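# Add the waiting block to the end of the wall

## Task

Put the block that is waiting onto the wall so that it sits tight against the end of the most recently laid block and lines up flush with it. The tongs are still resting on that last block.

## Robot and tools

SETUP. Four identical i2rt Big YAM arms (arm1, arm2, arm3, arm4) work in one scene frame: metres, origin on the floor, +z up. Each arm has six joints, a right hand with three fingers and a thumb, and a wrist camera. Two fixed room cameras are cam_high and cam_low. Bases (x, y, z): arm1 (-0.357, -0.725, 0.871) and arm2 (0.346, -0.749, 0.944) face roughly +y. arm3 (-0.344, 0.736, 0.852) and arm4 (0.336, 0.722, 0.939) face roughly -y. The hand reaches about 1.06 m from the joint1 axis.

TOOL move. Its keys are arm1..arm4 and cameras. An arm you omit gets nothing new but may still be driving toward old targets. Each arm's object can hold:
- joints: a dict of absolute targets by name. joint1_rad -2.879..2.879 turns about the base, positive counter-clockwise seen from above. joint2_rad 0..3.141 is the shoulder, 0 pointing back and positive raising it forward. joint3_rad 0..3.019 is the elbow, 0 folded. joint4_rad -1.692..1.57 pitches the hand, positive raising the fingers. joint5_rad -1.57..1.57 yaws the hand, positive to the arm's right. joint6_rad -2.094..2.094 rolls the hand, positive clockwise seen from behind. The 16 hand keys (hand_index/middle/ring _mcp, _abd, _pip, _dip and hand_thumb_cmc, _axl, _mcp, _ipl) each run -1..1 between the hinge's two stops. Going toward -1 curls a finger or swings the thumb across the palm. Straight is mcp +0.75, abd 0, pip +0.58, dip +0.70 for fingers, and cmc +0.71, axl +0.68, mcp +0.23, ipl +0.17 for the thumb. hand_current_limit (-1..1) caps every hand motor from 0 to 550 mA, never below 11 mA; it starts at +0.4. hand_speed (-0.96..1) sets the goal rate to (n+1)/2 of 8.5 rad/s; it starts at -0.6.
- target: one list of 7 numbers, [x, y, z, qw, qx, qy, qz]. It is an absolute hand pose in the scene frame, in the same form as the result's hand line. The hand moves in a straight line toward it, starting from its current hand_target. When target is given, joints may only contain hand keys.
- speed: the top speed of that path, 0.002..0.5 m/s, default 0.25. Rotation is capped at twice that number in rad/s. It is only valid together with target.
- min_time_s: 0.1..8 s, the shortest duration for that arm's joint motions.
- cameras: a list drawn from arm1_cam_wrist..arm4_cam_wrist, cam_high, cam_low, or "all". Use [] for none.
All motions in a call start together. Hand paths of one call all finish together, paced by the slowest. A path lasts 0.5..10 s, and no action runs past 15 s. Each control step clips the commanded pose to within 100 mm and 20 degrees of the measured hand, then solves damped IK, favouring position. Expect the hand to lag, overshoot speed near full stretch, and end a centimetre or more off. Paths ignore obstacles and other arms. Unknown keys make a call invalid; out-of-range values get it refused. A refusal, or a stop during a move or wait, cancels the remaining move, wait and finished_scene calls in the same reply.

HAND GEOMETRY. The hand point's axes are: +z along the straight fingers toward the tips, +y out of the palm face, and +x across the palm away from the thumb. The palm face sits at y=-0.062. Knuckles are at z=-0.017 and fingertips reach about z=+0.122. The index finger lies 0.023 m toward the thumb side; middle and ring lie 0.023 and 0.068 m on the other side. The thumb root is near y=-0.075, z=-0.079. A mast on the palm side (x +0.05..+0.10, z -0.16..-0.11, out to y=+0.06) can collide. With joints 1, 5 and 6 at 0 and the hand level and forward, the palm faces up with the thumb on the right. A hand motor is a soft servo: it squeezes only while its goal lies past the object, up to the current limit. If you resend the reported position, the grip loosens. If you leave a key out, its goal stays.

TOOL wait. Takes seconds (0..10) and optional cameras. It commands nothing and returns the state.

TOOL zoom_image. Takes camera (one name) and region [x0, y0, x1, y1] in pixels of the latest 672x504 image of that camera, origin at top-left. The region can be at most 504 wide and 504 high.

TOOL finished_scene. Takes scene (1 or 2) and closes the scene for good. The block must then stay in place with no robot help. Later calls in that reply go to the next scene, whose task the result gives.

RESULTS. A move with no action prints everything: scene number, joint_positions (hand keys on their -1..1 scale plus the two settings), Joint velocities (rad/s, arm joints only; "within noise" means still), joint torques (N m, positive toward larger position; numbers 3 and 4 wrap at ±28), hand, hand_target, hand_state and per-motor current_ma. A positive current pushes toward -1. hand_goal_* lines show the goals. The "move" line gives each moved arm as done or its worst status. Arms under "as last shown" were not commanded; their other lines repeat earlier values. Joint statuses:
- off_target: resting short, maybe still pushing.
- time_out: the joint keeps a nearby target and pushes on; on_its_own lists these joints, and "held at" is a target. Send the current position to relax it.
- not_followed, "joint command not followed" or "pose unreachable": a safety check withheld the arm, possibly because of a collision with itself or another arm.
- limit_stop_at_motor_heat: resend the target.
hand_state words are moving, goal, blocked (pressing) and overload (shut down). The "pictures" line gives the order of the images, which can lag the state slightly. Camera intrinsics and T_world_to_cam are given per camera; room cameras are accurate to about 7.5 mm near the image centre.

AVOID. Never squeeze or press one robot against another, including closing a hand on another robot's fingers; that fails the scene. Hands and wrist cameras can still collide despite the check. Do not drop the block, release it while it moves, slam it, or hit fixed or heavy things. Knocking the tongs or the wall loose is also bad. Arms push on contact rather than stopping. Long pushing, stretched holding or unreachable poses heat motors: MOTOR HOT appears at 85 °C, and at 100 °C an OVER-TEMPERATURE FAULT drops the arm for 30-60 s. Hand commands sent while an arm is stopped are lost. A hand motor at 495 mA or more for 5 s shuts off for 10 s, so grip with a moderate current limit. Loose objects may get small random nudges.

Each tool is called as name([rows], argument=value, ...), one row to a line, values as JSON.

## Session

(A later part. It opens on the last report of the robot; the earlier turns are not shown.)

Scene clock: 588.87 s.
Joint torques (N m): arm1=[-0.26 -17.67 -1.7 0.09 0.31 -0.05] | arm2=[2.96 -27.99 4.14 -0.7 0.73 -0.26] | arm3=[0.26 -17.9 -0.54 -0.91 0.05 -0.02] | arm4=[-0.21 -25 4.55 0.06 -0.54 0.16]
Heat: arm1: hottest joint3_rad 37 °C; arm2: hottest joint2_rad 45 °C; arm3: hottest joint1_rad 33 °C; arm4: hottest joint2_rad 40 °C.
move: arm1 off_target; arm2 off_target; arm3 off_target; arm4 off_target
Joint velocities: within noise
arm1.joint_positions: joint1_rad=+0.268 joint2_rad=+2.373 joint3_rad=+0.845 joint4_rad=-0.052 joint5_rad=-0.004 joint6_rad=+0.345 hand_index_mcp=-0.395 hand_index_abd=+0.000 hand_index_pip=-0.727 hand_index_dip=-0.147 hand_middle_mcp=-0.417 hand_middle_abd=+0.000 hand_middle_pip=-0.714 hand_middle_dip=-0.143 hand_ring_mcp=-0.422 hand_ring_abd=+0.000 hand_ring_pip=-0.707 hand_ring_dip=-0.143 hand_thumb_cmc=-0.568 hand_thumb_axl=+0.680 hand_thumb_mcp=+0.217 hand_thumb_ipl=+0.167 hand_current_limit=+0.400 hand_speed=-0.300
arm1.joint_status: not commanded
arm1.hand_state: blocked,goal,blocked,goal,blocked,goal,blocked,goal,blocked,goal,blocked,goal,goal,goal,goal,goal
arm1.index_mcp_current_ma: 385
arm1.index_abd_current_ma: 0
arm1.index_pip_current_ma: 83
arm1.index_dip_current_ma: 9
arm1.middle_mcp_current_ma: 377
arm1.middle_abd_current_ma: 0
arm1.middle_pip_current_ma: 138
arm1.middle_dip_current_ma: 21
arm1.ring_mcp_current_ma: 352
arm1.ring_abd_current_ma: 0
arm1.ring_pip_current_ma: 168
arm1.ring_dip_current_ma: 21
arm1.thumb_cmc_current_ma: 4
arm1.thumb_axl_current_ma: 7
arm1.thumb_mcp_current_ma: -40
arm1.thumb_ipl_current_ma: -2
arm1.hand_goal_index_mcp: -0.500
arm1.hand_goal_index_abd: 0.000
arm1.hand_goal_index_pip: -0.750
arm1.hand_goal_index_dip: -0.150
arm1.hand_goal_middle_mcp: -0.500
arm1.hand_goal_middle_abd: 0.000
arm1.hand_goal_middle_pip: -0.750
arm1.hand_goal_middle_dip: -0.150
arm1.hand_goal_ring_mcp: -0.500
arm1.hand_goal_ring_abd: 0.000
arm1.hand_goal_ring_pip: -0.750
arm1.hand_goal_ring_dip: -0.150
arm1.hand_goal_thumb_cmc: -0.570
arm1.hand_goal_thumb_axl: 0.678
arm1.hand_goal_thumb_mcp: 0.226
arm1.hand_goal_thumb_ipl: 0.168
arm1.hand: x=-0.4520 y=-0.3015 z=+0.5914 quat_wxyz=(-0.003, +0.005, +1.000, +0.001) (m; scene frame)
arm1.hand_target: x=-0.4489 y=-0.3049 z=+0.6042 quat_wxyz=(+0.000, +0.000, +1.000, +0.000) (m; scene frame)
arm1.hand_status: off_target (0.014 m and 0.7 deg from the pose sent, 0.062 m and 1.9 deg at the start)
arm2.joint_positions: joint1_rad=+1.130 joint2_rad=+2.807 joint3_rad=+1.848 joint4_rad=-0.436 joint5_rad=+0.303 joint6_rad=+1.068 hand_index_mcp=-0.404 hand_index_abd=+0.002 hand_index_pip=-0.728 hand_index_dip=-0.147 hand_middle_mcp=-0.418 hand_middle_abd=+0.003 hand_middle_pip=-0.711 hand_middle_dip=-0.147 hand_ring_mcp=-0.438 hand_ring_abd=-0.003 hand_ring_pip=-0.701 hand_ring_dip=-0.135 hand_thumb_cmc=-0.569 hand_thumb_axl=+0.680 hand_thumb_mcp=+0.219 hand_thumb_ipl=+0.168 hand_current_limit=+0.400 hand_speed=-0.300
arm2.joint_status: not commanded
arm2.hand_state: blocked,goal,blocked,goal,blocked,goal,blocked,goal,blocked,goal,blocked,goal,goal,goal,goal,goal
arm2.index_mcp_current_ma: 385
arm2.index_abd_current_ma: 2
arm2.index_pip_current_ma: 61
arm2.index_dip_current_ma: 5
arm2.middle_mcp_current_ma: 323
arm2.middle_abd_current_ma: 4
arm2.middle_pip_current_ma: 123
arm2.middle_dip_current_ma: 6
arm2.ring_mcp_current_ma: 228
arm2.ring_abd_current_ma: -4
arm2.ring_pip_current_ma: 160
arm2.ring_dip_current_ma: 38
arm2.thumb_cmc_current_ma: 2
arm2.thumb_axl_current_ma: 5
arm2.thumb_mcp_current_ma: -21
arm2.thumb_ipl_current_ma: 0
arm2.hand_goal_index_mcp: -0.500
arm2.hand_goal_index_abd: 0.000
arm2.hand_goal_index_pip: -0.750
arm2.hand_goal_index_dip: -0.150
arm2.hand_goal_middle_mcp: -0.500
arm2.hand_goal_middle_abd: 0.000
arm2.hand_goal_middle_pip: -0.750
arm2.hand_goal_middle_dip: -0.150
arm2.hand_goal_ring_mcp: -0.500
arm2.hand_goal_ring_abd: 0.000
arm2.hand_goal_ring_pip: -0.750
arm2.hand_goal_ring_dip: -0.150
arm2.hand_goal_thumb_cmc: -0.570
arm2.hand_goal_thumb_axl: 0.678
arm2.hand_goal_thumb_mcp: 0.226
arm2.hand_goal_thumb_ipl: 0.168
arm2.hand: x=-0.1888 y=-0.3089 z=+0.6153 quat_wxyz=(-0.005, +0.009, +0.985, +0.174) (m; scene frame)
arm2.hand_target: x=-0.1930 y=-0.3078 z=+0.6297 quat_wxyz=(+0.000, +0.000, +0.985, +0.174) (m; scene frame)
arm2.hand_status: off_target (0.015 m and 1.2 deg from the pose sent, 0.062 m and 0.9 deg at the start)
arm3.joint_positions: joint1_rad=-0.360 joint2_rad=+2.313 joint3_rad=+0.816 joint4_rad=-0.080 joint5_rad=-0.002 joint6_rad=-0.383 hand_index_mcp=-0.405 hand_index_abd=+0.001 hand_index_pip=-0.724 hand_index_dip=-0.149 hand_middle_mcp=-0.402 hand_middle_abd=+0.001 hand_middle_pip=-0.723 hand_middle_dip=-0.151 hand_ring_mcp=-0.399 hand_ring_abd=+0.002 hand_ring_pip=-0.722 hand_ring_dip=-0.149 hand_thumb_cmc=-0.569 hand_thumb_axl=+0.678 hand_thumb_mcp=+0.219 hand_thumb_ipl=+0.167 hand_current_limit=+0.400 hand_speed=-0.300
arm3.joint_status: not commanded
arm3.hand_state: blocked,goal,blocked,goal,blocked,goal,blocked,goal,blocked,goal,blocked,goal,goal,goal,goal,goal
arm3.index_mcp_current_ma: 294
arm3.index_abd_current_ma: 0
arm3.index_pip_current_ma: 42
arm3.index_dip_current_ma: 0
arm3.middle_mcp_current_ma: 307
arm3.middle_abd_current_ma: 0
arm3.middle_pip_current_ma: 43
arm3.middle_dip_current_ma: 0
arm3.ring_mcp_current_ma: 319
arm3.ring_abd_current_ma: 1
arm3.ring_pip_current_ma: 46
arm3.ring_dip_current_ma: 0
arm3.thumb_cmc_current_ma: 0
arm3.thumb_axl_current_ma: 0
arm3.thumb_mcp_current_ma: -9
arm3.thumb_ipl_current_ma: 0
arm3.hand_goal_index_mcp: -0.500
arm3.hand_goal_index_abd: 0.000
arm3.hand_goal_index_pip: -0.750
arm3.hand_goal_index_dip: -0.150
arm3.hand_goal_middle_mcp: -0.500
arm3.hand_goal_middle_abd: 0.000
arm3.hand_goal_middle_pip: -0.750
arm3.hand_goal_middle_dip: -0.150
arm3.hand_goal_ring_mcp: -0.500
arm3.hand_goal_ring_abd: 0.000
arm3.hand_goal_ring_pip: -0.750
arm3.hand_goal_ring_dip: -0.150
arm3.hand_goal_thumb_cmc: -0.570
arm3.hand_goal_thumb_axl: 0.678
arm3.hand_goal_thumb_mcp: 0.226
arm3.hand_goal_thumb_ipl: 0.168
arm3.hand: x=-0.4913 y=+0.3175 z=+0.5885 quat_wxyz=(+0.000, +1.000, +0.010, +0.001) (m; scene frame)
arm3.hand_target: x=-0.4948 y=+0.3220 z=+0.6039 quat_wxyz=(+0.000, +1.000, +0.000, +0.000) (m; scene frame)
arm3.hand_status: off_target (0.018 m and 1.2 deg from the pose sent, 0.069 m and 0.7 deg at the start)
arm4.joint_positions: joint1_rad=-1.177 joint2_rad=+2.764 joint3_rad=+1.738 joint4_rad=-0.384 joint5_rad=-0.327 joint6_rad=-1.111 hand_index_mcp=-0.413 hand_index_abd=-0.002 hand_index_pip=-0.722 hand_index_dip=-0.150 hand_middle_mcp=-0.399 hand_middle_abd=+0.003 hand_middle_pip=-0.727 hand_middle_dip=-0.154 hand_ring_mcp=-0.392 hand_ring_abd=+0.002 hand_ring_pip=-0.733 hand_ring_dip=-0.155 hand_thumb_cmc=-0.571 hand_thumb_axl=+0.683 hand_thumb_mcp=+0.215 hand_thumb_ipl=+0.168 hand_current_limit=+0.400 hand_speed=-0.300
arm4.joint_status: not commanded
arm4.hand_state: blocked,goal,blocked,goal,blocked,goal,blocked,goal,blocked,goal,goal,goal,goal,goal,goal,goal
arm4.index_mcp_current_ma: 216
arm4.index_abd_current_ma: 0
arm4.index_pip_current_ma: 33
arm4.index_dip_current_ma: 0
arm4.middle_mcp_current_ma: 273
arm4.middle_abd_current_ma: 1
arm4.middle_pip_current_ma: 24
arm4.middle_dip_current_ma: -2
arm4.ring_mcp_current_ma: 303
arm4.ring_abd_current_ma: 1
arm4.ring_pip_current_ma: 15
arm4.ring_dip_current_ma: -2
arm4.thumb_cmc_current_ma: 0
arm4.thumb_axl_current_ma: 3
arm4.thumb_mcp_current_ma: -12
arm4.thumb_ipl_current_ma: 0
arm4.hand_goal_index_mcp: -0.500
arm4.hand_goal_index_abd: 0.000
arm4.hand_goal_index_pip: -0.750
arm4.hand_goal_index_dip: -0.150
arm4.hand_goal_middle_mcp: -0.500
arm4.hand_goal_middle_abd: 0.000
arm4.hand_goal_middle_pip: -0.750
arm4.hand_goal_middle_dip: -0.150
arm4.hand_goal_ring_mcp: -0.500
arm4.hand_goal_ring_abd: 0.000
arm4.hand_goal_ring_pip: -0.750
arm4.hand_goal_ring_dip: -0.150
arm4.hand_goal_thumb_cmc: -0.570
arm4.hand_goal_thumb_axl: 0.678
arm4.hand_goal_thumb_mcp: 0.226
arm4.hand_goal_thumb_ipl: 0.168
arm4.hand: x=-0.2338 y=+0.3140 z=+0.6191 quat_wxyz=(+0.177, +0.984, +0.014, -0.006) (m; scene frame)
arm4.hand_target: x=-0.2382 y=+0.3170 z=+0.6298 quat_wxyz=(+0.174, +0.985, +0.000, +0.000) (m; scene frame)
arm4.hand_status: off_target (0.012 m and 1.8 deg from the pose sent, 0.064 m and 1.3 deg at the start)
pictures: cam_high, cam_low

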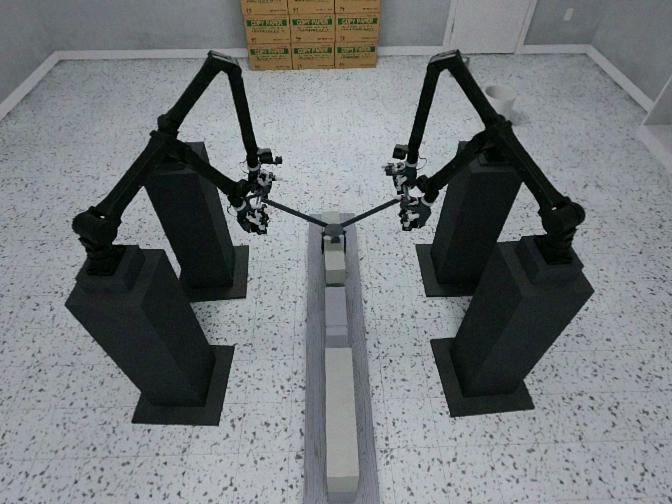

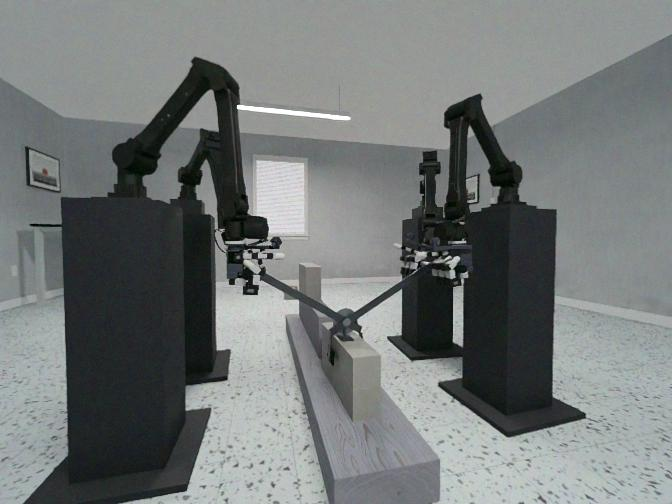

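move(arm1={"target": [-0.4470, -0.302, 0.645, 0, 0, 1, 0], "speed": 0.05}, arm2={"target": [-0.1930, -0.304, 0.670, 0, 0, 0.9848, 0.1736], "speed": 0.05}, arm3={"target": [-0.4950, 0.325, 0.645, 0, 1, 0, 0], "speed": 0.05}, arm4={"target": [-0.2380, 0.320, 0.670, 0.1736, 0.9848, 0, 0], "speed": 0.05}, cameras=["cam_low", "cam_high"])

zoom_image(camera="cam_low", region=[260, 230, 400, 430])

zoom_image(camera="cam_high", region=[290, 180, 390, 300])

Scene clock: 593.67 s.
Joint torques (N m): arm1=[0.73 -20.31 -2.36 -0.76 0.04 0.02] | arm2=[4.31 -29.33 3.73 -1.31 0.78 -0.07] | arm3=[-2.08 -20.72 -2.47 -2.02 0.06 -0.01] | arm4=[-2.73 -27.4 3.26 -0.87 -0.93 -0.01]
Heat: arm1: hottest joint3_rad 37 °C; arm2: hottest joint2_rad 46 °C; arm3: hottest joint1_rad 33 °C; arm4: hottest joint2_rad 40 °C.
move: arm1 off_target; arm2 off_target; arm3 off_target; arm4 off_target
Joint velocities: within noise
arm1.joint_positions: joint1_rad=+0.247 joint2_rad=+2.286 joint3_rad=+0.826 joint4_rad=-0.117 joint5_rad=+0.002 joint6_rad=+0.327 hand_index_mcp=-0.390 hand_index_abd=-0.003 hand_index_pip=-0.716 hand_index_dip=-0.146 hand_middle_mcp=-0.411 hand_middle_abd=+0.000 hand_middle_pip=-0.714 hand_middle_dip=-0.143 hand_ring_mcp=-0.422 hand_ring_abd=+0.000 hand_ring_pip=-0.707 hand_ring_dip=-0.143 hand_thumb_cmc=-0.568 hand_thumb_axl=+0.680 hand_thumb_mcp=+0.217 hand_thumb_ipl=+0.167 hand_current_limit=+0.400 hand_speed=-0.300
arm1.joint_status: not commanded
arm1.hand_state: blocked,goal,blocked,goal,blocked,goal,blocked,goal,blocked,goal,blocked,goal,goal,goal,goal,goal
arm1.index_mcp_current_ma: 385
arm1.index_abd_current_ma: -7
arm1.index_pip_current_ma: 128
arm1.index_dip_current_ma: 11
arm1.middle_mcp_current_ma: 385
arm1.middle_abd_current_ma: 0
arm1.middle_pip_current_ma: 138
arm1.middle_dip_current_ma: 21
arm1.ring_mcp_current_ma: 349
arm1.ring_abd_current_ma: 0
arm1.ring_pip_current_ma: 168
arm1.ring_dip_current_ma: 23
arm1.thumb_cmc_current_ma: 4
arm1.thumb_axl_current_ma: 7
arm1.thumb_mcp_current_ma: -39
arm1.thumb_ipl_current_ma: -2
arm1.hand_goal_index_mcp: -0.500
arm1.hand_goal_index_abd: 0.000
arm1.hand_goal_index_pip: -0.750
arm1.hand_goal_index_dip: -0.150
arm1.hand_goal_middle_mcp: -0.500
arm1.hand_goal_middle_abd: 0.000
arm1.hand_goal_middle_pip: -0.750
arm1.hand_goal_middle_dip: -0.150
arm1.hand_goal_ring_mcp: -0.500
arm1.hand_goal_ring_abd: 0.000
arm1.hand_goal_ring_pip: -0.750
arm1.hand_goal_ring_dip: -0.150
arm1.hand_goal_thumb_cmc: -0.570
arm1.hand_goal_thumb_axl: 0.678
arm1.hand_goal_thumb_mcp: 0.226
arm1.hand_goal_thumb_ipl: 0.168
arm1.hand: x=-0.4452 y=-0.2927 z=+0.6210 quat_wxyz=(-0.001, +0.007, +1.000, +0.004) (m; scene frame)
arm1.hand_target: x=-0.4466 y=-0.3018 z=+0.6425 quat_wxyz=(+0.000, +0.000, +1.000, +0.000) (m; scene frame)
arm1.hand_status: off_target (0.026 m and 0.9 deg from the pose sent, 0.054 m and 0.7 deg at the start)
arm2.joint_positions: joint1_rad=+1.104 joint2_rad=+2.740 joint3_rad=+1.801 joint4_rad=-0.449 joint5_rad=+0.300 joint6_rad=+1.042 hand_index_mcp=-0.404 hand_index_abd=+0.002 hand_index_pip=-0.726 hand_index_dip=-0.147 hand_middle_mcp=-0.418 hand_middle_abd=+0.003 hand_middle_pip=-0.711 hand_middle_dip=-0.147 hand_ring_mcp=-0.438 hand_ring_abd=-0.003 hand_ring_pip=-0.701 hand_ring_dip=-0.135 hand_thumb_cmc=-0.569 hand_thumb_axl=+0.680 hand_thumb_mcp=+0.219 hand_thumb_ipl=+0.168 hand_current_limit=+0.400 hand_speed=-0.300
arm2.joint_status: not commanded
arm2.hand_state: blocked,goal,blocked,goal,blocked,goal,blocked,goal,blocked,goal,blocked,goal,goal,goal,goal,goal
arm2.index_mcp_current_ma: 385
arm2.index_abd_current_ma: 2
arm2.index_pip_current_ma: 68
arm2.index_dip_current_ma: 5
arm2.middle_mcp_current_ma: 322
arm2.middle_abd_current_ma: 4
arm2.middle_pip_current_ma: 123
arm2.middle_dip_current_ma: 6
arm2.ring_mcp_current_ma: 228
arm2.ring_abd_current_ma: -5
arm2.ring_pip_current_ma: 160
arm2.ring_dip_current_ma: 37
arm2.thumb_cmc_current_ma: 2
arm2.thumb_axl_current_ma: 5
arm2.thumb_mcp_current_ma: -21
arm2.thumb_ipl_current_ma: 0
arm2.hand_goal_index_mcp: -0.500
arm2.hand_goal_index_abd: 0.000
arm2.hand_goal_index_pip: -0.750
arm2.hand_goal_index_dip: -0.150
arm2.hand_goal_middle_mcp: -0.500
arm2.hand_goal_middle_abd: 0.000
arm2.hand_goal_middle_pip: -0.750
arm2.hand_goal_middle_dip: -0.150
arm2.hand_goal_ring_mcp: -0.500
arm2.hand_goal_ring_abd: 0.000
arm2.hand_goal_ring_pip: -0.750
arm2.hand_goal_ring_dip: -0.150
arm2.hand_goal_thumb_cmc: -0.570
arm2.hand_goal_thumb_axl: 0.678
arm2.hand_goal_thumb_mcp: 0.226
arm2.hand_goal_thumb_ipl: 0.168
arm2.hand: x=-0.1821 y=-0.2935 z=+0.6452 quat_wxyz=(-0.004, +0.010, +0.985, +0.174) (m; scene frame)
arm2.hand_target: x=-0.1931 y=-0.3035 z=+0.6687 quat_wxyz=(+0.000, +0.000, +0.985, +0.174) (m; scene frame)
arm2.hand_status: off_target (0.029 m and 1.2 deg from the pose sent, 0.055 m and 1.2 deg at the start)
arm3.joint_positions: joint1_rad=-0.335 joint2_rad=+2.224 joint3_rad=+0.808 joint4_rad=-0.127 joint5_rad=-0.002 joint6_rad=-0.383 hand_index_mcp=-0.406 hand_index_abd=+0.001 hand_index_pip=-0.720 hand_index_dip=-0.153 hand_middle_mcp=-0.402 hand_middle_abd=+0.001 hand_middle_pip=-0.718 hand_middle_dip=-0.146 hand_ring_mcp=-0.394 hand_ring_abd=+0.011 hand_ring_pip=-0.710 hand_ring_dip=-0.146 hand_thumb_cmc=-0.569 hand_thumb_axl=+0.679 hand_thumb_mcp=+0.219 hand_thumb_ipl=+0.167 hand_current_limit=+0.400 hand_speed=-0.300
arm3.joint_status: not commanded
arm3.hand_state: blocked,goal,blocked,goal,blocked,goal,blocked,goal,blocked,goal,blocked,goal,goal,goal,goal,goal
arm3.index_mcp_current_ma: 288
arm3.index_abd_current_ma: 0
arm3.index_pip_current_ma: 50
arm3.index_dip_current_ma: -2
arm3.middle_mcp_current_ma: 306
arm3.middle_abd_current_ma: 0
arm3.middle_pip_current_ma: 56
arm3.middle_dip_current_ma: 2
arm3.ring_mcp_current_ma: 344
arm3.ring_abd_current_ma: 10
arm3.ring_pip_current_ma: 78
arm3.ring_dip_current_ma: 2
arm3.thumb_cmc_current_ma: 0
arm3.thumb_axl_current_ma: 0
arm3.thumb_mcp_current_ma: -9
arm3.thumb_ipl_current_ma: 0
arm3.hand_goal_index_mcp: -0.500
arm3.hand_goal_index_abd: 0.000
arm3.hand_goal_index_pip: -0.750
arm3.hand_goal_index_dip: -0.150
arm3.hand_goal_middle_mcp: -0.500
arm3.hand_goal_middle_abd: 0.000
arm3.hand_goal_middle_pip: -0.750
arm3.hand_goal_middle_dip: -0.150
arm3.hand_goal_ring_mcp: -0.500
arm3.hand_goal_ring_abd: 0.000
arm3.hand_goal_ring_pip: -0.750
arm3.hand_goal_ring_dip: -0.150
arm3.hand_goal_thumb_cmc: -0.570
arm3.hand_goal_thumb_axl: 0.678
arm3.hand_goal_thumb_mcp: 0.226
arm3.hand_goal_thumb_ipl: 0.168
arm3.hand: x=-0.4861 y=+0.2978 z=+0.6214 quat_wxyz=(+0.016, +1.000, +0.023, -0.005) (m; scene frame)
arm3.hand_target: x=-0.4939 y=+0.3237 z=+0.6410 quat_wxyz=(+0.000, +1.000, +0.000, +0.000) (m; scene frame)
arm3.hand_status: off_target (0.037 m and 3.3 deg from the pose sent, 0.057 m and 1.2 deg at the start)
arm4.joint_positions: joint1_rad=-1.147 joint2_rad=+2.704 joint3_rad=+1.695 joint4_rad=-0.390 joint5_rad=-0.319 joint6_rad=-1.094 hand_index_mcp=-0.413 hand_index_abd=-0.002 hand_index_pip=-0.719 hand_index_dip=-0.153 hand_middle_mcp=-0.399 hand_middle_abd=+0.001 hand_middle_pip=-0.725 hand_middle_dip=-0.151 hand_ring_mcp=-0.393 hand_ring_abd=-0.001 hand_ring_pip=-0.730 hand_ring_dip=-0.150 hand_thumb_cmc=-0.571 hand_thumb_axl=+0.683 hand_thumb_mcp=+0.215 hand_thumb_ipl=+0.168 hand_current_limit=+0.400 hand_speed=-0.300
arm4.joint_status: not commanded
arm4.hand_state: blocked,goal,blocked,goal,blocked,goal,blocked,goal,blocked,goal,goal,goal,goal,goal,goal,goal
arm4.index_mcp_current_ma: 216
arm4.index_abd_current_ma: 0
arm4.index_pip_current_ma: 38
arm4.index_dip_current_ma: -1
arm4.middle_mcp_current_ma: 270
arm4.middle_abd_current_ma: 0
arm4.middle_pip_current_ma: 28
arm4.middle_dip_current_ma: 0
arm4.ring_mcp_current_ma: 299
arm4.ring_abd_current_ma: 0
arm4.ring_pip_current_ma: 19
arm4.ring_dip_current_ma: 0
arm4.thumb_cmc_current_ma: 0
arm4.thumb_axl_current_ma: 3
arm4.thumb_mcp_current_ma: -12
arm4.thumb_ipl_current_ma: 0
arm4.hand_goal_index_mcp: -0.500
arm4.hand_goal_index_abd: 0.000
arm4.hand_goal_index_pip: -0.750
arm4.hand_goal_index_dip: -0.150
arm4.hand_goal_middle_mcp: -0.500
arm4.hand_goal_middle_abd: 0.000
arm4.hand_goal_middle_pip: -0.750
arm4.hand_goal_middle_dip: -0.150
arm4.hand_goal_ring_mcp: -0.500
arm4.hand_goal_ring_abd: 0.000
arm4.hand_goal_ring_pip: -0.750
arm4.hand_goal_ring_dip: -0.150
arm4.hand_goal_thumb_cmc: -0.570
arm4.hand_goal_thumb_axl: 0.678
arm4.hand_goal_thumb_mcp: 0.226
arm4.hand_goal_thumb_ipl: 0.168
arm4.hand: x=-0.2256 y=+0.2972 z=+0.6447 quat_wxyz=(+0.175, +0.984, +0.021, -0.009) (m; scene frame)
arm4.hand_target: x=-0.2382 y=+0.3188 z=+0.6681 quat_wxyz=(+0.174, +0.985, +0.000, +0.000) (m; scene frame)
arm4.hand_status: off_target (0.036 m and 2.6 deg from the pose sent, 0.052 m and 1.8 deg at the start)
pictures: cam_high, cam_low

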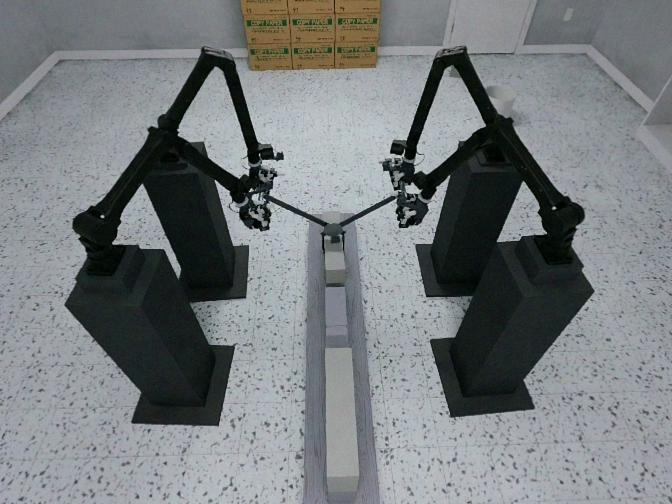

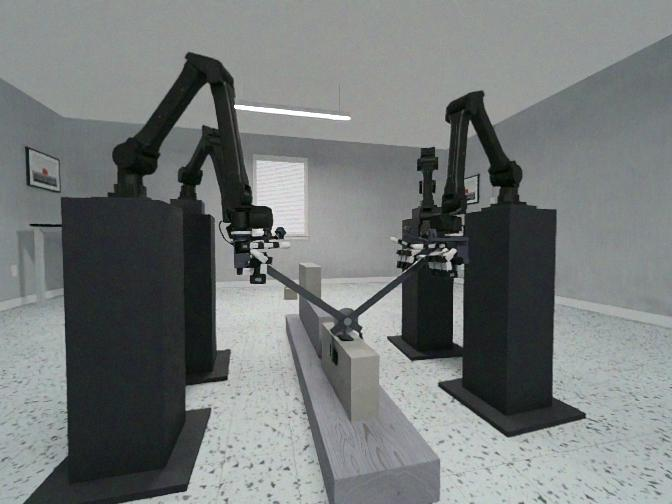

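Scaled by 2.520 from the camera's 672x504 image, which has a finer 960x720 frame.

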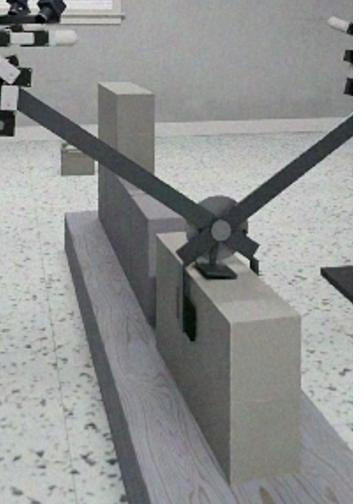

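Scaled by 4.200 from the camera's 672x504 image, which has a finer 960x720 frame.

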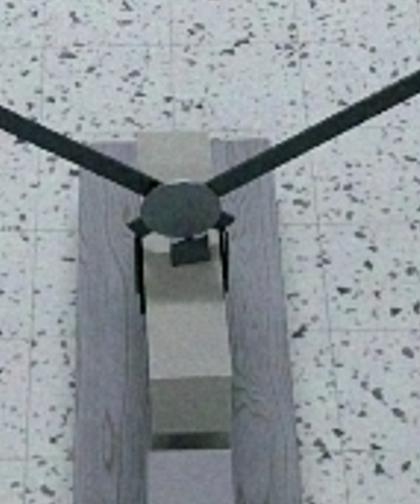

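move(arm1={"target": [-0.4470, -0.295, 0.685, 0, 0, 1, 0], "speed": 0.05}, arm2={"target": [-0.1970, -0.297, 0.710, 0, 0, 0.9848, 0.1736], "speed": 0.05}, arm3={"target": [-0.4950, 0.318, 0.685, 0, 1, 0, 0], "speed": 0.05}, arm4={"target": [-0.2420, 0.313, 0.710, 0.1736, 0.9848, 0, 0], "speed": 0.05}, cameras=["cam_low", "cam_high"])

zoom_image(camera="cam_low", region=[260, 230, 400, 430])

zoom_image(camera="cam_high", region=[290, 180, 390, 300])

Scene clock: 602.93 s.
Joint torques (N m): arm1=[1.38 -26.75 -2.99 -2.85 -0.09 0.15] | arm2=[4.95 -33.44 3.38 -2.55 1.32 0.25] | arm3=[-2.67 -26.4 -2.35 -3.04 -0.42 -0.14] | arm4=[-2.96 -31.27 3.89 -2.51 -1.67 -0.06]
Heat: arm1: hottest joint3_rad 37 °C; arm2: hottest joint2_rad 44 °C; arm3: hottest joint1_rad 33 °C; arm4: hottest joint2_rad 41 °C.
move: arm1 off_target; arm2 off_target; arm3 off_target; arm4 off_target
Joint velocities: within noise
arm1.joint_positions: joint1_rad=+0.229 joint2_rad=+2.259 joint3_rad=+0.826 joint4_rad=-0.159 joint5_rad=+0.005 joint6_rad=+0.304 hand_index_mcp=-0.337 hand_index_abd=-0.011 hand_index_pip=-0.726 hand_index_dip=-0.130 hand_middle_mcp=-0.370 hand_middle_abd=-0.011 hand_middle_pip=-0.732 hand_middle_dip=-0.128 hand_ring_mcp=-0.402 hand_ring_abd=-0.007 hand_ring_pip=-0.729 hand_ring_dip=-0.132 hand_thumb_cmc=-0.568 hand_thumb_axl=+0.680 hand_thumb_mcp=+0.217 hand_thumb_ipl=+0.167 hand_current_limit=+0.400 hand_speed=-0.300
arm1.joint_status: not commanded
arm1.hand_state: blocked,goal,blocked,goal,blocked,goal,goal,blocked,blocked,goal,blocked,goal,goal,goal,goal,goal
arm1.index_mcp_current_ma: 385
arm1.index_abd_current_ma: -30
arm1.index_pip_current_ma: 85
arm1.index_dip_current_ma: 70
arm1.middle_mcp_current_ma: 385
arm1.middle_abd_current_ma: -31
arm1.middle_pip_current_ma: 65
arm1.middle_dip_current_ma: 81
arm1.ring_mcp_current_ma: 385
arm1.ring_abd_current_ma: -18
arm1.ring_pip_current_ma: 74
arm1.ring_dip_current_ma: 62
arm1.thumb_cmc_current_ma: 4
arm1.thumb_axl_current_ma: 7
arm1.thumb_mcp_current_ma: -39
arm1.thumb_ipl_current_ma: -2
arm1.hand_goal_index_mcp: -0.500
arm1.hand_goal_index_abd: 0.000
arm1.hand_goal_index_pip: -0.750
arm1.hand_goal_index_dip: -0.150
arm1.hand_goal_middle_mcp: -0.500
arm1.hand_goal_middle_abd: 0.000
arm1.hand_goal_middle_pip: -0.750
arm1.hand_goal_middle_dip: -0.150
arm1.hand_goal_ring_mcp: -0.500
arm1.hand_goal_ring_abd: 0.000
arm1.hand_goal_ring_pip: -0.750
arm1.hand_goal_ring_dip: -0.150
arm1.hand_goal_thumb_cmc: -0.570
arm1.hand_goal_thumb_axl: 0.678
arm1.hand_goal_thumb_mcp: 0.226
arm1.hand_goal_thumb_ipl: 0.168
arm1.on_its_own: hand_ring_pip moved -0.022 toward your old target -0.750
arm1.hand: x=-0.4390 y=-0.2911 z=+0.6291 quat_wxyz=(+0.003, +0.004, +1.000, -0.003) (m; scene frame)
arm1.hand_target: x=-0.4459 y=-0.2946 z=+0.6756 quat_wxyz=(+0.000, +0.000, +1.000, +0.002) (m; scene frame)
arm1.hand_status: off_target (0.057 m and 0.7 deg from the pose sent, 0.064 m and 0.9 deg at the start)
arm2.joint_positions: joint1_rad=+1.084 joint2_rad=+2.725 joint3_rad=+1.793 joint4_rad=-0.460 joint5_rad=+0.286 joint6_rad=+1.006 hand_index_mcp=-0.378 hand_index_abd=+0.001 hand_index_pip=-0.742 hand_index_dip=-0.136 hand_middle_mcp=-0.418 hand_middle_abd=+0.000 hand_middle_pip=-0.712 hand_middle_dip=-0.145 hand_ring_mcp=-0.438 hand_ring_abd=-0.003 hand_ring_pip=-0.700 hand_ring_dip=-0.135 hand_thumb_cmc=-0.569 hand_thumb_axl=+0.680 hand_thumb_mcp=+0.219 hand_thumb_ipl=+0.168 hand_current_limit=+0.400 hand_speed=-0.300
arm2.joint_status: not commanded
arm2.hand_state: blocked,goal,goal,goal,blocked,goal,blocked,goal,blocked,goal,blocked,goal,goal,goal,goal,goal
arm2.index_mcp_current_ma: 385
arm2.index_abd_current_ma: 2
arm2.index_pip_current_ma: 17
arm2.index_dip_current_ma: 35
arm2.middle_mcp_current_ma: 322
arm2.middle_abd_current_ma: 0
arm2.middle_pip_current_ma: 118
arm2.middle_dip_current_ma: 10
arm2.ring_mcp_current_ma: 228
arm2.ring_abd_current_ma: -5
arm2.ring_pip_current_ma: 164
arm2.ring_dip_current_ma: 37
arm2.thumb_cmc_current_ma: 2
arm2.thumb_axl_current_ma: 5
arm2.thumb_mcp_current_ma: -21
arm2.thumb_ipl_current_ma: 0
arm2.hand_goal_index_mcp: -0.500
arm2.hand_goal_index_abd: 0.000
arm2.hand_goal_index_pip: -0.750
arm2.hand_goal_index_dip: -0.150
arm2.hand_goal_middle_mcp: -0.500
arm2.hand_goal_middle_abd: 0.000
arm2.hand_goal_middle_pip: -0.750
arm2.hand_goal_middle_dip: -0.150
arm2.hand_goal_ring_mcp: -0.500
arm2.hand_goal_ring_abd: 0.000
arm2.hand_goal_ring_pip: -0.750
arm2.hand_goal_ring_dip: -0.150
arm2.hand_goal_thumb_cmc: -0.570
arm2.hand_goal_thumb_axl: 0.678
arm2.hand_goal_thumb_mcp: 0.226
arm2.hand_goal_thumb_ipl: 0.168
arm2.hand: x=-0.1770 y=-0.2843 z=+0.6502 quat_wxyz=(+0.000, +0.001, +0.986, +0.167) (m; scene frame)
arm2.hand_target: x=-0.1979 y=-0.2949 z=+0.7048 quat_wxyz=(-0.001, +0.000, +0.985, +0.174) (m; scene frame)
arm2.hand_status: off_target (0.064 m and 0.7 deg from the pose sent, 0.066 m and 1.2 deg at the start)
arm3.joint_positions: joint1_rad=-0.321 joint2_rad=+2.185 joint3_rad=+0.804 joint4_rad=-0.200 joint5_rad=+0.009 joint6_rad=-0.359 hand_index_mcp=-0.409 hand_index_abd=+0.001 hand_index_pip=-0.720 hand_index_dip=-0.149 hand_middle_mcp=-0.399 hand_middle_abd=+0.004 hand_middle_pip=-0.729 hand_middle_dip=-0.139 hand_ring_mcp=-0.374 hand_ring_abd=+0.013 hand_ring_pip=-0.733 hand_ring_dip=-0.131 hand_thumb_cmc=-0.569 hand_thumb_axl=+0.680 hand_thumb_mcp=+0.215 hand_thumb_ipl=+0.167 hand_current_limit=+0.400 hand_speed=-0.300
arm3.joint_status: not commanded
arm3.hand_state: blocked,goal,blocked,goal,blocked,goal,blocked,goal,blocked,goal,goal,goal,goal,goal,goal,goal
arm3.index_mcp_current_ma: 276
arm3.index_abd_current_ma: 0
arm3.index_pip_current_ma: 50
arm3.index_dip_current_ma: 0
arm3.middle_mcp_current_ma: 319
arm3.middle_abd_current_ma: 3
arm3.middle_pip_current_ma: 30
arm3.middle_dip_current_ma: 13
arm3.ring_mcp_current_ma: 385
arm3.ring_abd_current_ma: 13
arm3.ring_pip_current_ma: 22
arm3.ring_dip_current_ma: 26
arm3.thumb_cmc_current_ma: 0
arm3.thumb_axl_current_ma: 2
arm3.thumb_mcp_current_ma: -17
arm3.thumb_ipl_current_ma: 0
arm3.hand_goal_index_mcp: -0.500
arm3.hand_goal_index_abd: 0.000
arm3.hand_goal_index_pip: -0.750
arm3.hand_goal_index_dip: -0.150
arm3.hand_goal_middle_mcp: -0.500
arm3.hand_goal_middle_abd: 0.000
arm3.hand_goal_middle_pip: -0.750
arm3.hand_goal_middle_dip: -0.150
arm3.hand_goal_ring_mcp: -0.500
arm3.hand_goal_ring_abd: 0.000
arm3.hand_goal_ring_pip: -0.750
arm3.hand_goal_ring_dip: -0.150
arm3.hand_goal_thumb_cmc: -0.570
arm3.hand_goal_thumb_axl: 0.678
arm3.hand_goal_thumb_mcp: 0.226
arm3.hand_goal_thumb_ipl: 0.168
arm3.hand: x=-0.4818 y=+0.3032 z=+0.6310 quat_wxyz=(-0.004, +1.000, +0.019, -0.004) (m; scene frame)
arm3.hand_target: x=-0.4938 y=+0.3167 z=+0.6748 quat_wxyz=(+0.001, +1.000, +0.000, -0.001) (m; scene frame)
arm3.hand_status: off_target (0.058 m and 2.2 deg from the pose sent, 0.067 m and 3.3 deg at the start)
arm4.joint_positions: joint1_rad=-1.141 joint2_rad=+2.677 joint3_rad=+1.670 joint4_rad=-0.397 joint5_rad=-0.300 joint6_rad=-1.082 hand_index_mcp=-0.416 hand_index_abd=-0.002 hand_index_pip=-0.718 hand_index_dip=-0.150 hand_middle_mcp=-0.399 hand_middle_abd=+0.001 hand_middle_pip=-0.727 hand_middle_dip=-0.148 hand_ring_mcp=-0.374 hand_ring_abd=-0.002 hand_ring_pip=-0.745 hand_ring_dip=-0.142 hand_thumb_cmc=-0.573 hand_thumb_axl=+0.685 hand_thumb_mcp=+0.212 hand_thumb_ipl=+0.168 hand_current_limit=+0.400 hand_speed=-0.300
arm4.joint_status: not commanded
arm4.hand_state: blocked,goal,blocked,goal,blocked,goal,blocked,goal,blocked,goal,goal,goal,goal,goal,goal,goal
arm4.index_mcp_current_ma: 204
arm4.index_abd_current_ma: 0
arm4.index_pip_current_ma: 40
arm4.index_dip_current_ma: 0
arm4.middle_mcp_current_ma: 270
arm4.middle_abd_current_ma: 0
arm4.middle_pip_current_ma: 25
arm4.middle_dip_current_ma: 0
arm4.ring_mcp_current_ma: 385
arm4.ring_abd_current_ma: 0
arm4.ring_pip_current_ma: 2
arm4.ring_dip_current_ma: 5
arm4.thumb_cmc_current_ma: -1
arm4.thumb_axl_current_ma: 5
arm4.thumb_mcp_current_ma: -16
arm4.thumb_ipl_current_ma: 0
arm4.hand_goal_index_mcp: -0.500
arm4.hand_goal_index_abd: 0.000
arm4.hand_goal_index_pip: -0.750
arm4.hand_goal_index_dip: -0.150
arm4.hand_goal_middle_mcp: -0.500
arm4.hand_goal_middle_abd: 0.000
arm4.hand_goal_middle_pip: -0.750
arm4.hand_goal_middle_dip: -0.150
arm4.hand_goal_ring_mcp: -0.500
arm4.hand_goal_ring_abd: 0.000
arm4.hand_goal_ring_pip: -0.750
arm4.hand_goal_ring_dip: -0.150
arm4.hand_goal_thumb_cmc: -0.570
arm4.hand_goal_thumb_axl: 0.678
arm4.hand_goal_thumb_mcp: 0.226
arm4.hand_goal_thumb_ipl: 0.168
arm4.hand: x=-0.2223 y=+0.2980 z=+0.6520 quat_wxyz=(+0.166, +0.986, +0.017, -0.009) (m; scene frame)
arm4.hand_target: x=-0.2430 y=+0.3111 z=+0.7049 quat_wxyz=(+0.174, +0.985, +0.000, -0.001) (m; scene frame)
arm4.hand_status: off_target (0.063 m and 2.3 deg from the pose sent, 0.069 m and 2.6 deg at the start)
pictures: cam_high, cam_low

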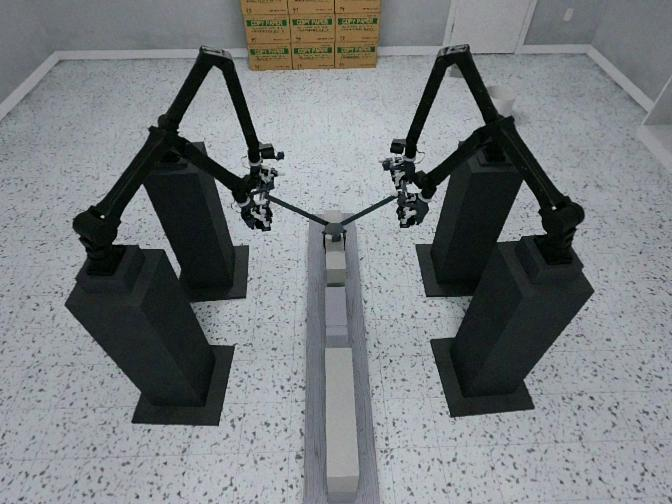

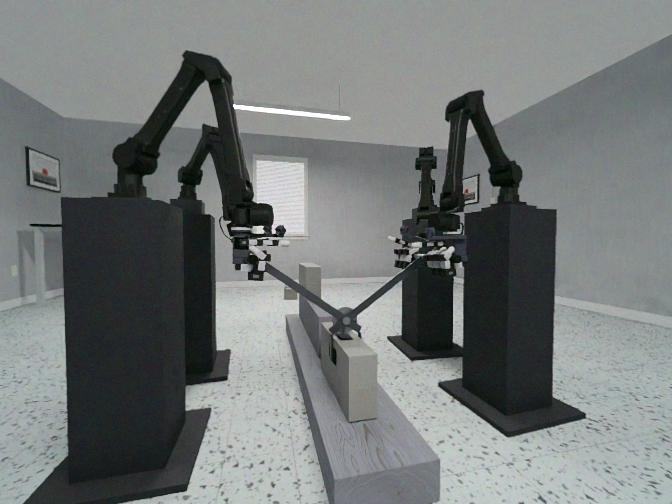

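Scaled by 2.520 from the camera's 672x504 image, which has a finer 960x720 frame.

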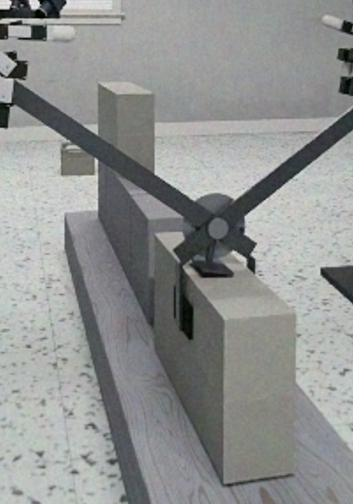

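Scaled by 4.200 from the camera's 672x504 image, which has a finer 960x720 frame.

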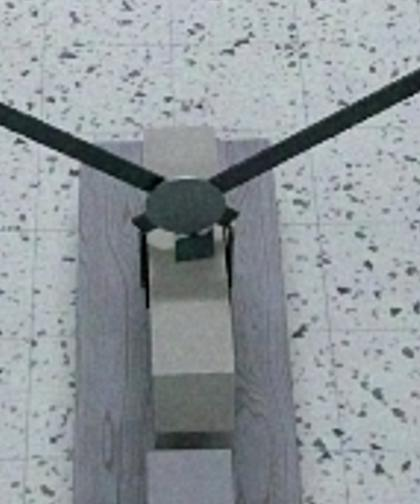

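move(arm1={"target": [-0.4470, -0.290, 0.685, 0, 0, 1, 0], "speed": 0.05, "joints": {"hand_current_limit": 0.78, "hand_index_mcp": -0.6, "hand_middle_mcp": -0.6, "hand_ring_mcp": -0.6}}, arm2={"target": [-0.2000, -0.292, 0.745, 0, 0, 0.9848, 0.1736], "speed": 0.05, "joints": {"hand_current_limit": 0.78, "hand_index_mcp": -0.6, "hand_middle_mcp": -0.6, "hand_ring_mcp": -0.6}}, arm3={"target": [-0.4950, 0.313, 0.685, 0, 1, 0, 0], "speed": 0.05, "joints": {"hand_current_limit": 0.78, "hand_index_mcp": -0.6, "hand_middle_mcp": -0.6, "hand_ring_mcp": -0.6}}, arm4={"target": [-0.2450, 0.308, 0.745, 0.1736, 0.9848, 0, 0], "speed": 0.05, "joints": {"hand_current_limit": 0.78, "hand_index_mcp": -0.6, "hand_middle_mcp": -0.6, "hand_ring_mcp": -0.6}}, cameras=["cam_low", "cam_high"])

zoom_image(camera="cam_low", region=[260, 230, 400, 430])

zoom_image(camera="cam_high", region=[290, 180, 390, 300])

Scene clock: 617.50 s.
Joint torques (N m): arm1=[1.49 -25.99 -2.04 -2.4 -0.54 0.12] | arm2=[5.01 -36.07 3.64 -2.88 1.26 0.29] | arm3=[-2.55 -25.29 -1.42 -2.62 0 -0.14] | arm4=[-2.73 -33.85 4.21 -2.73 -1.74 -0.04]
Heat: arm1: hottest joint3_rad 37 °C; arm2: hottest joint2_rad 45 °C; arm3: hottest joint1_rad 33 °C; arm4: hottest joint2_rad 44 °C.
move: arm1 off_target; arm2 off_target; arm3 off_target; arm4 off_target
Joint velocities: within noise
arm1.joint_positions: joint1_rad=+0.224 joint2_rad=+2.250 joint3_rad=+0.829 joint4_rad=-0.184 joint5_rad=+0.016 joint6_rad=+0.304 hand_index_mcp=-0.337 hand_index_abd=-0.011 hand_index_pip=-0.724 hand_index_dip=-0.128 hand_middle_mcp=-0.370 hand_middle_abd=-0.012 hand_middle_pip=-0.732 hand_middle_dip=-0.127 hand_ring_mcp=-0.402 hand_ring_abd=-0.010 hand_ring_pip=-0.733 hand_ring_dip=-0.129 hand_thumb_cmc=-0.568 hand_thumb_axl=+0.680 hand_thumb_mcp=+0.217 hand_thumb_ipl=+0.167 hand_current_limit=+0.780 hand_speed=-0.300
arm1.joint_status: hand_index_mcp off_target (ended at -0.337, target -0.600); hand_middle_mcp off_target (ended at -0.370, target -0.600); hand_ring_mcp off_target (ended at -0.402, target -0.600); the others done
arm1.hand_state: blocked,goal,blocked,blocked,blocked,goal,goal,blocked,blocked,goal,goal,blocked,goal,goal,goal,goal
arm1.index_mcp_current_ma: 490
arm1.index_abd_current_ma: -31
arm1.index_pip_current_ma: 94
arm1.index_dip_current_ma: 78
arm1.middle_mcp_current_ma: 490
arm1.middle_abd_current_ma: -33
arm1.middle_pip_current_ma: 65
arm1.middle_dip_current_ma: 86
arm1.ring_mcp_current_ma: 490
arm1.ring_abd_current_ma: -27
arm1.ring_pip_current_ma: 57
arm1.ring_dip_current_ma: 75
arm1.thumb_cmc_current_ma: 4
arm1.thumb_axl_current_ma: 7
arm1.thumb_mcp_current_ma: -39
arm1.thumb_ipl_current_ma: -2
arm1.hand_goal_index_mcp: -0.600
arm1.hand_goal_index_abd: 0.000
arm1.hand_goal_index_pip: -0.750
arm1.hand_goal_index_dip: -0.150
arm1.hand_goal_middle_mcp: -0.600
arm1.hand_goal_middle_abd: 0.000
arm1.hand_goal_middle_pip: -0.750
arm1.hand_goal_middle_dip: -0.150
arm1.hand_goal_ring_mcp: -0.600
arm1.hand_goal_ring_abd: 0.000
arm1.hand_goal_ring_pip: -0.750
arm1.hand_goal_ring_dip: -0.150
arm1.hand_goal_thumb_cmc: -0.570
arm1.hand_goal_thumb_axl: 0.678
arm1.hand_goal_thumb_mcp: 0.226
arm1.hand_goal_thumb_ipl: 0.168
arm1.hand: x=-0.4345 y=-0.2910 z=+0.6322 quat_wxyz=(+0.010, +0.007, +1.000, -0.008) (m; scene frame)
arm1.hand_target: x=-0.4459 y=-0.2898 z=+0.6771 quat_wxyz=(+0.000, +0.000, +1.000, +0.001) (m; scene frame)
arm1.hand_status: off_target (0.054 m and 1.6 deg from the pose sent, 0.056 m and 0.7 deg at the start)
arm2.joint_positions: joint1_rad=+1.079 joint2_rad=+2.699 joint3_rad=+1.779 joint4_rad=-0.499 joint5_rad=+0.286 joint6_rad=+0.997 hand_index_mcp=-0.378 hand_index_abd=+0.001 hand_index_pip=-0.749 hand_index_dip=-0.131 hand_middle_mcp=-0.418 hand_middle_abd=-0.001 hand_middle_pip=-0.712 hand_middle_dip=-0.145 hand_ring_mcp=-0.442 hand_ring_abd=-0.003 hand_ring_pip=-0.699 hand_ring_dip=-0.135 hand_thumb_cmc=-0.569 hand_thumb_axl=+0.680 hand_thumb_mcp=+0.219 hand_thumb_ipl=+0.168 hand_current_limit=+0.780 hand_speed=-0.300
arm2.joint_status: hand_index_mcp off_target (ended at -0.378, target -0.600); hand_middle_mcp off_target (ended at -0.418, target -0.600); hand_ring_mcp off_target (ended at -0.442, target -0.600); the others done
arm2.hand_state: blocked,goal,goal,goal,blocked,goal,blocked,goal,blocked,goal,blocked,goal,goal,goal,goal,goal
arm2.index_mcp_current_ma: 489
arm2.index_abd_current_ma: 2
arm2.index_pip_current_ma: 2
arm2.index_dip_current_ma: 52
arm2.middle_mcp_current_ma: 489
arm2.middle_abd_current_ma: -1
arm2.middle_pip_current_ma: 117
arm2.middle_dip_current_ma: 10
arm2.ring_mcp_current_ma: 489
arm2.ring_abd_current_ma: -5
arm2.ring_pip_current_ma: 168
arm2.ring_dip_current_ma: 37
arm2.thumb_cmc_current_ma: 2
arm2.thumb_axl_current_ma: 5
arm2.thumb_mcp_current_ma: -21
arm2.thumb_ipl_current_ma: 0
arm2.hand_goal_index_mcp: -0.600
arm2.hand_goal_index_abd: 0.000
arm2.hand_goal_index_pip: -0.750
arm2.hand_goal_index_dip: -0.150
arm2.hand_goal_middle_mcp: -0.600
arm2.hand_goal_middle_abd: 0.000
arm2.hand_goal_middle_pip: -0.750
arm2.hand_goal_middle_dip: -0.150
arm2.hand_goal_ring_mcp: -0.600
arm2.hand_goal_ring_abd: 0.000
arm2.hand_goal_ring_pip: -0.750
arm2.hand_goal_ring_dip: -0.150
arm2.hand_goal_thumb_cmc: -0.570
arm2.hand_goal_thumb_axl: 0.678
arm2.hand_goal_thumb_mcp: 0.226
arm2.hand_goal_thumb_ipl: 0.168
arm2.hand: x=-0.1713 y=-0.2835 z=+0.6613 quat_wxyz=(+0.012, -0.003, +0.987, +0.160) (m; scene frame)
arm2.hand_target: x=-0.2009 y=-0.2892 z=+0.7370 quat_wxyz=(-0.001, +0.000, +0.985, +0.174) (m; scene frame)
arm2.hand_status: off_target (0.089 m and 2.1 deg from the pose sent, 0.098 m and 0.7 deg at the start)
arm3.joint_positions: joint1_rad=-0.317 joint2_rad=+2.172 joint3_rad=+0.804 joint4_rad=-0.226 joint5_rad=+0.000 joint6_rad=-0.357 hand_index_mcp=-0.412 hand_index_abd=+0.001 hand_index_pip=-0.720 hand_index_dip=-0.149 hand_middle_mcp=-0.399 hand_middle_abd=+0.005 hand_middle_pip=-0.731 hand_middle_dip=-0.137 hand_ring_mcp=-0.374 hand_ring_abd=+0.014 hand_ring_pip=-0.734 hand_ring_dip=-0.130 hand_thumb_cmc=-0.569 hand_thumb_axl=+0.681 hand_thumb_mcp=+0.214 hand_thumb_ipl=+0.167 hand_current_limit=+0.780 hand_speed=-0.300
arm3.joint_status: hand_index_mcp off_target (ended at -0.412, target -0.600); hand_middle_mcp off_target (ended at -0.399, target -0.600); hand_ring_mcp off_target (ended at -0.374, target -0.600); the others done
arm3.hand_state: blocked,goal,blocked,goal,blocked,goal,goal,goal,blocked,goal,goal,blocked,goal,goal,goal,goal
arm3.index_mcp_current_ma: 490
arm3.index_abd_current_ma: 0
arm3.index_pip_current_ma: 50
arm3.index_dip_current_ma: 0
arm3.middle_mcp_current_ma: 490
arm3.middle_abd_current_ma: 3
arm3.middle_pip_current_ma: 27
arm3.middle_dip_current_ma: 15
arm3.ring_mcp_current_ma: 490
arm3.ring_abd_current_ma: 14
arm3.ring_pip_current_ma: 21
arm3.ring_dip_current_ma: 29
arm3.thumb_cmc_current_ma: 0
arm3.thumb_axl_current_ma: 3
arm3.thumb_mcp_current_ma: -20
arm3.thumb_ipl_current_ma: 0
arm3.hand_goal_index_mcp: -0.600
arm3.hand_goal_index_abd: 0.000
arm3.hand_goal_index_pip: -0.750
arm3.hand_goal_index_dip: -0.150
arm3.hand_goal_middle_mcp: -0.600
arm3.hand_goal_middle_abd: 0.000
arm3.hand_goal_middle_pip: -0.750
arm3.hand_goal_middle_dip: -0.150
arm3.hand_goal_ring_mcp: -0.600
arm3.hand_goal_ring_abd: 0.000
arm3.hand_goal_ring_pip: -0.750
arm3.hand_goal_ring_dip: -0.150
arm3.hand_goal_thumb_cmc: -0.570
arm3.hand_goal_thumb_axl: 0.678
arm3.hand_goal_thumb_mcp: 0.226
arm3.hand_goal_thumb_ipl: 0.168
arm3.hand: x=-0.4782 y=+0.3039 z=+0.6345 quat_wxyz=(-0.008, +1.000, +0.019, +0.003) (m; scene frame)
arm3.hand_target: x=-0.4939 y=+0.3121 z=+0.6767 quat_wxyz=(+0.001, +1.000, +0.000, -0.001) (m; scene frame)
arm3.hand_status: off_target (0.054 m and 2.4 deg from the pose sent, 0.056 m and 2.2 deg at the start)
arm4.joint_positions: joint1_rad=-1.138 joint2_rad=+2.646 joint3_rad=+1.654 joint4_rad=-0.441 joint5_rad=-0.297 joint6_rad=-1.081 hand_index_mcp=-0.421 hand_index_abd=-0.002 hand_index_pip=-0.715 hand_index_dip=-0.152 hand_middle_mcp=-0.399 hand_middle_abd=+0.002 hand_middle_pip=-0.728 hand_middle_dip=-0.147 hand_ring_mcp=-0.374 hand_ring_abd=-0.002 hand_ring_pip=-0.750 hand_ring_dip=-0.138 hand_thumb_cmc=-0.573 hand_thumb_axl=+0.686 hand_thumb_mcp=+0.210 hand_thumb_ipl=+0.168 hand_current_limit=+0.780 hand_speed=-0.300
arm4.joint_status: hand_index_mcp off_target (ended at -0.421, target -0.600); hand_middle_mcp off_target (ended at -0.399, target -0.600); hand_ring_mcp off_target (ended at -0.374, target -0.600); the others done
arm4.hand_state: blocked,goal,blocked,goal,blocked,goal,blocked,goal,blocked,goal,goal,goal,goal,goal,goal,goal
arm4.index_mcp_current_ma: 490
arm4.index_abd_current_ma: 0
arm4.index_pip_current_ma: 45
arm4.index_dip_current_ma: 0
arm4.middle_mcp_current_ma: 489
arm4.middle_abd_current_ma: 0
arm4.middle_pip_current_ma: 22
arm4.middle_dip_current_ma: 1
arm4.ring_mcp_current_ma: 489
arm4.ring_abd_current_ma: 0
arm4.ring_pip_current_ma: 0
arm4.ring_dip_current_ma: 9
arm4.thumb_cmc_current_ma: -1
arm4.thumb_axl_current_ma: 7
arm4.thumb_mcp_current_ma: -20
arm4.thumb_ipl_current_ma: 0
arm4.hand_goal_index_mcp: -0.600
arm4.hand_goal_index_abd: 0.000
arm4.hand_goal_index_pip: -0.750
arm4.hand_goal_index_dip: -0.150
arm4.hand_goal_middle_mcp: -0.600
arm4.hand_goal_middle_abd: 0.000
arm4.hand_goal_middle_pip: -0.750
arm4.hand_goal_middle_dip: -0.150
arm4.hand_goal_ring_mcp: -0.600
arm4.hand_goal_ring_abd: 0.000
arm4.hand_goal_ring_pip: -0.750
arm4.hand_goal_ring_dip: -0.150
arm4.hand_goal_thumb_cmc: -0.570
arm4.hand_goal_thumb_axl: 0.678
arm4.hand_goal_thumb_mcp: 0.226
arm4.hand_goal_thumb_ipl: 0.168
arm4.hand: x=-0.2175 y=+0.2988 z=+0.6638 quat_wxyz=(+0.158, +0.987, +0.015, +0.003) (m; scene frame)
arm4.hand_target: x=-0.2464 y=+0.3057 z=+0.7374 quat_wxyz=(+0.174, +0.985, +0.000, -0.002) (m; scene frame)
arm4.hand_status: off_target (0.086 m and 2.5 deg from the pose sent, 0.096 m and 2.3 deg at the start)
pictures: cam_high, cam_low

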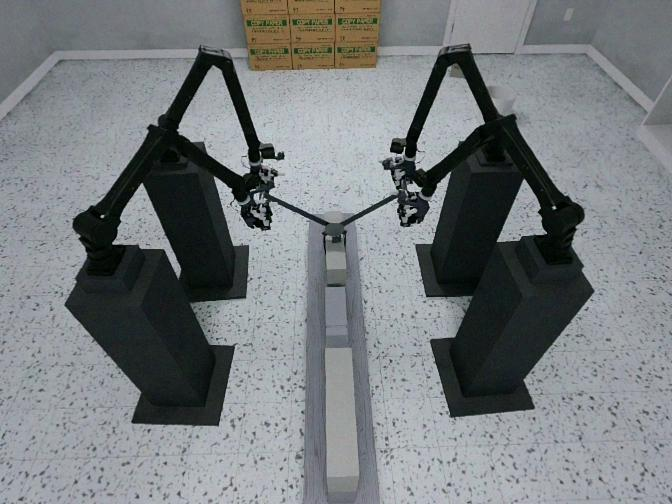

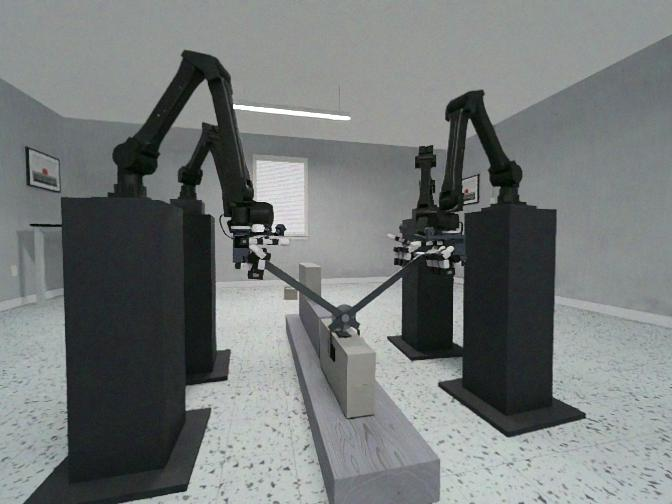

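Scaled by 2.520 from the camera's 672x504 image, which has a finer 960x720 frame.

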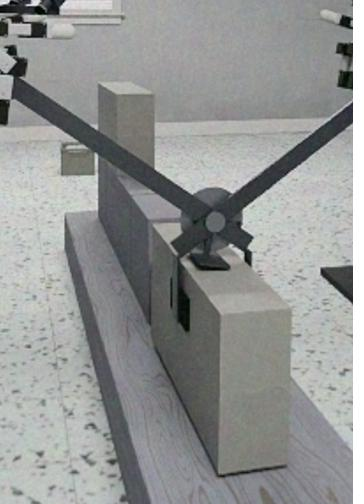

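Scaled by 4.200 from the camera's 672x504 image, which has a finer 960x720 frame.

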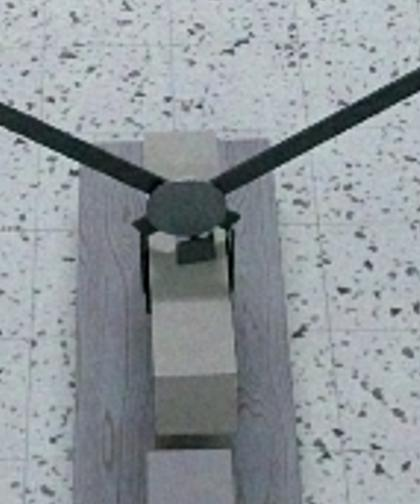

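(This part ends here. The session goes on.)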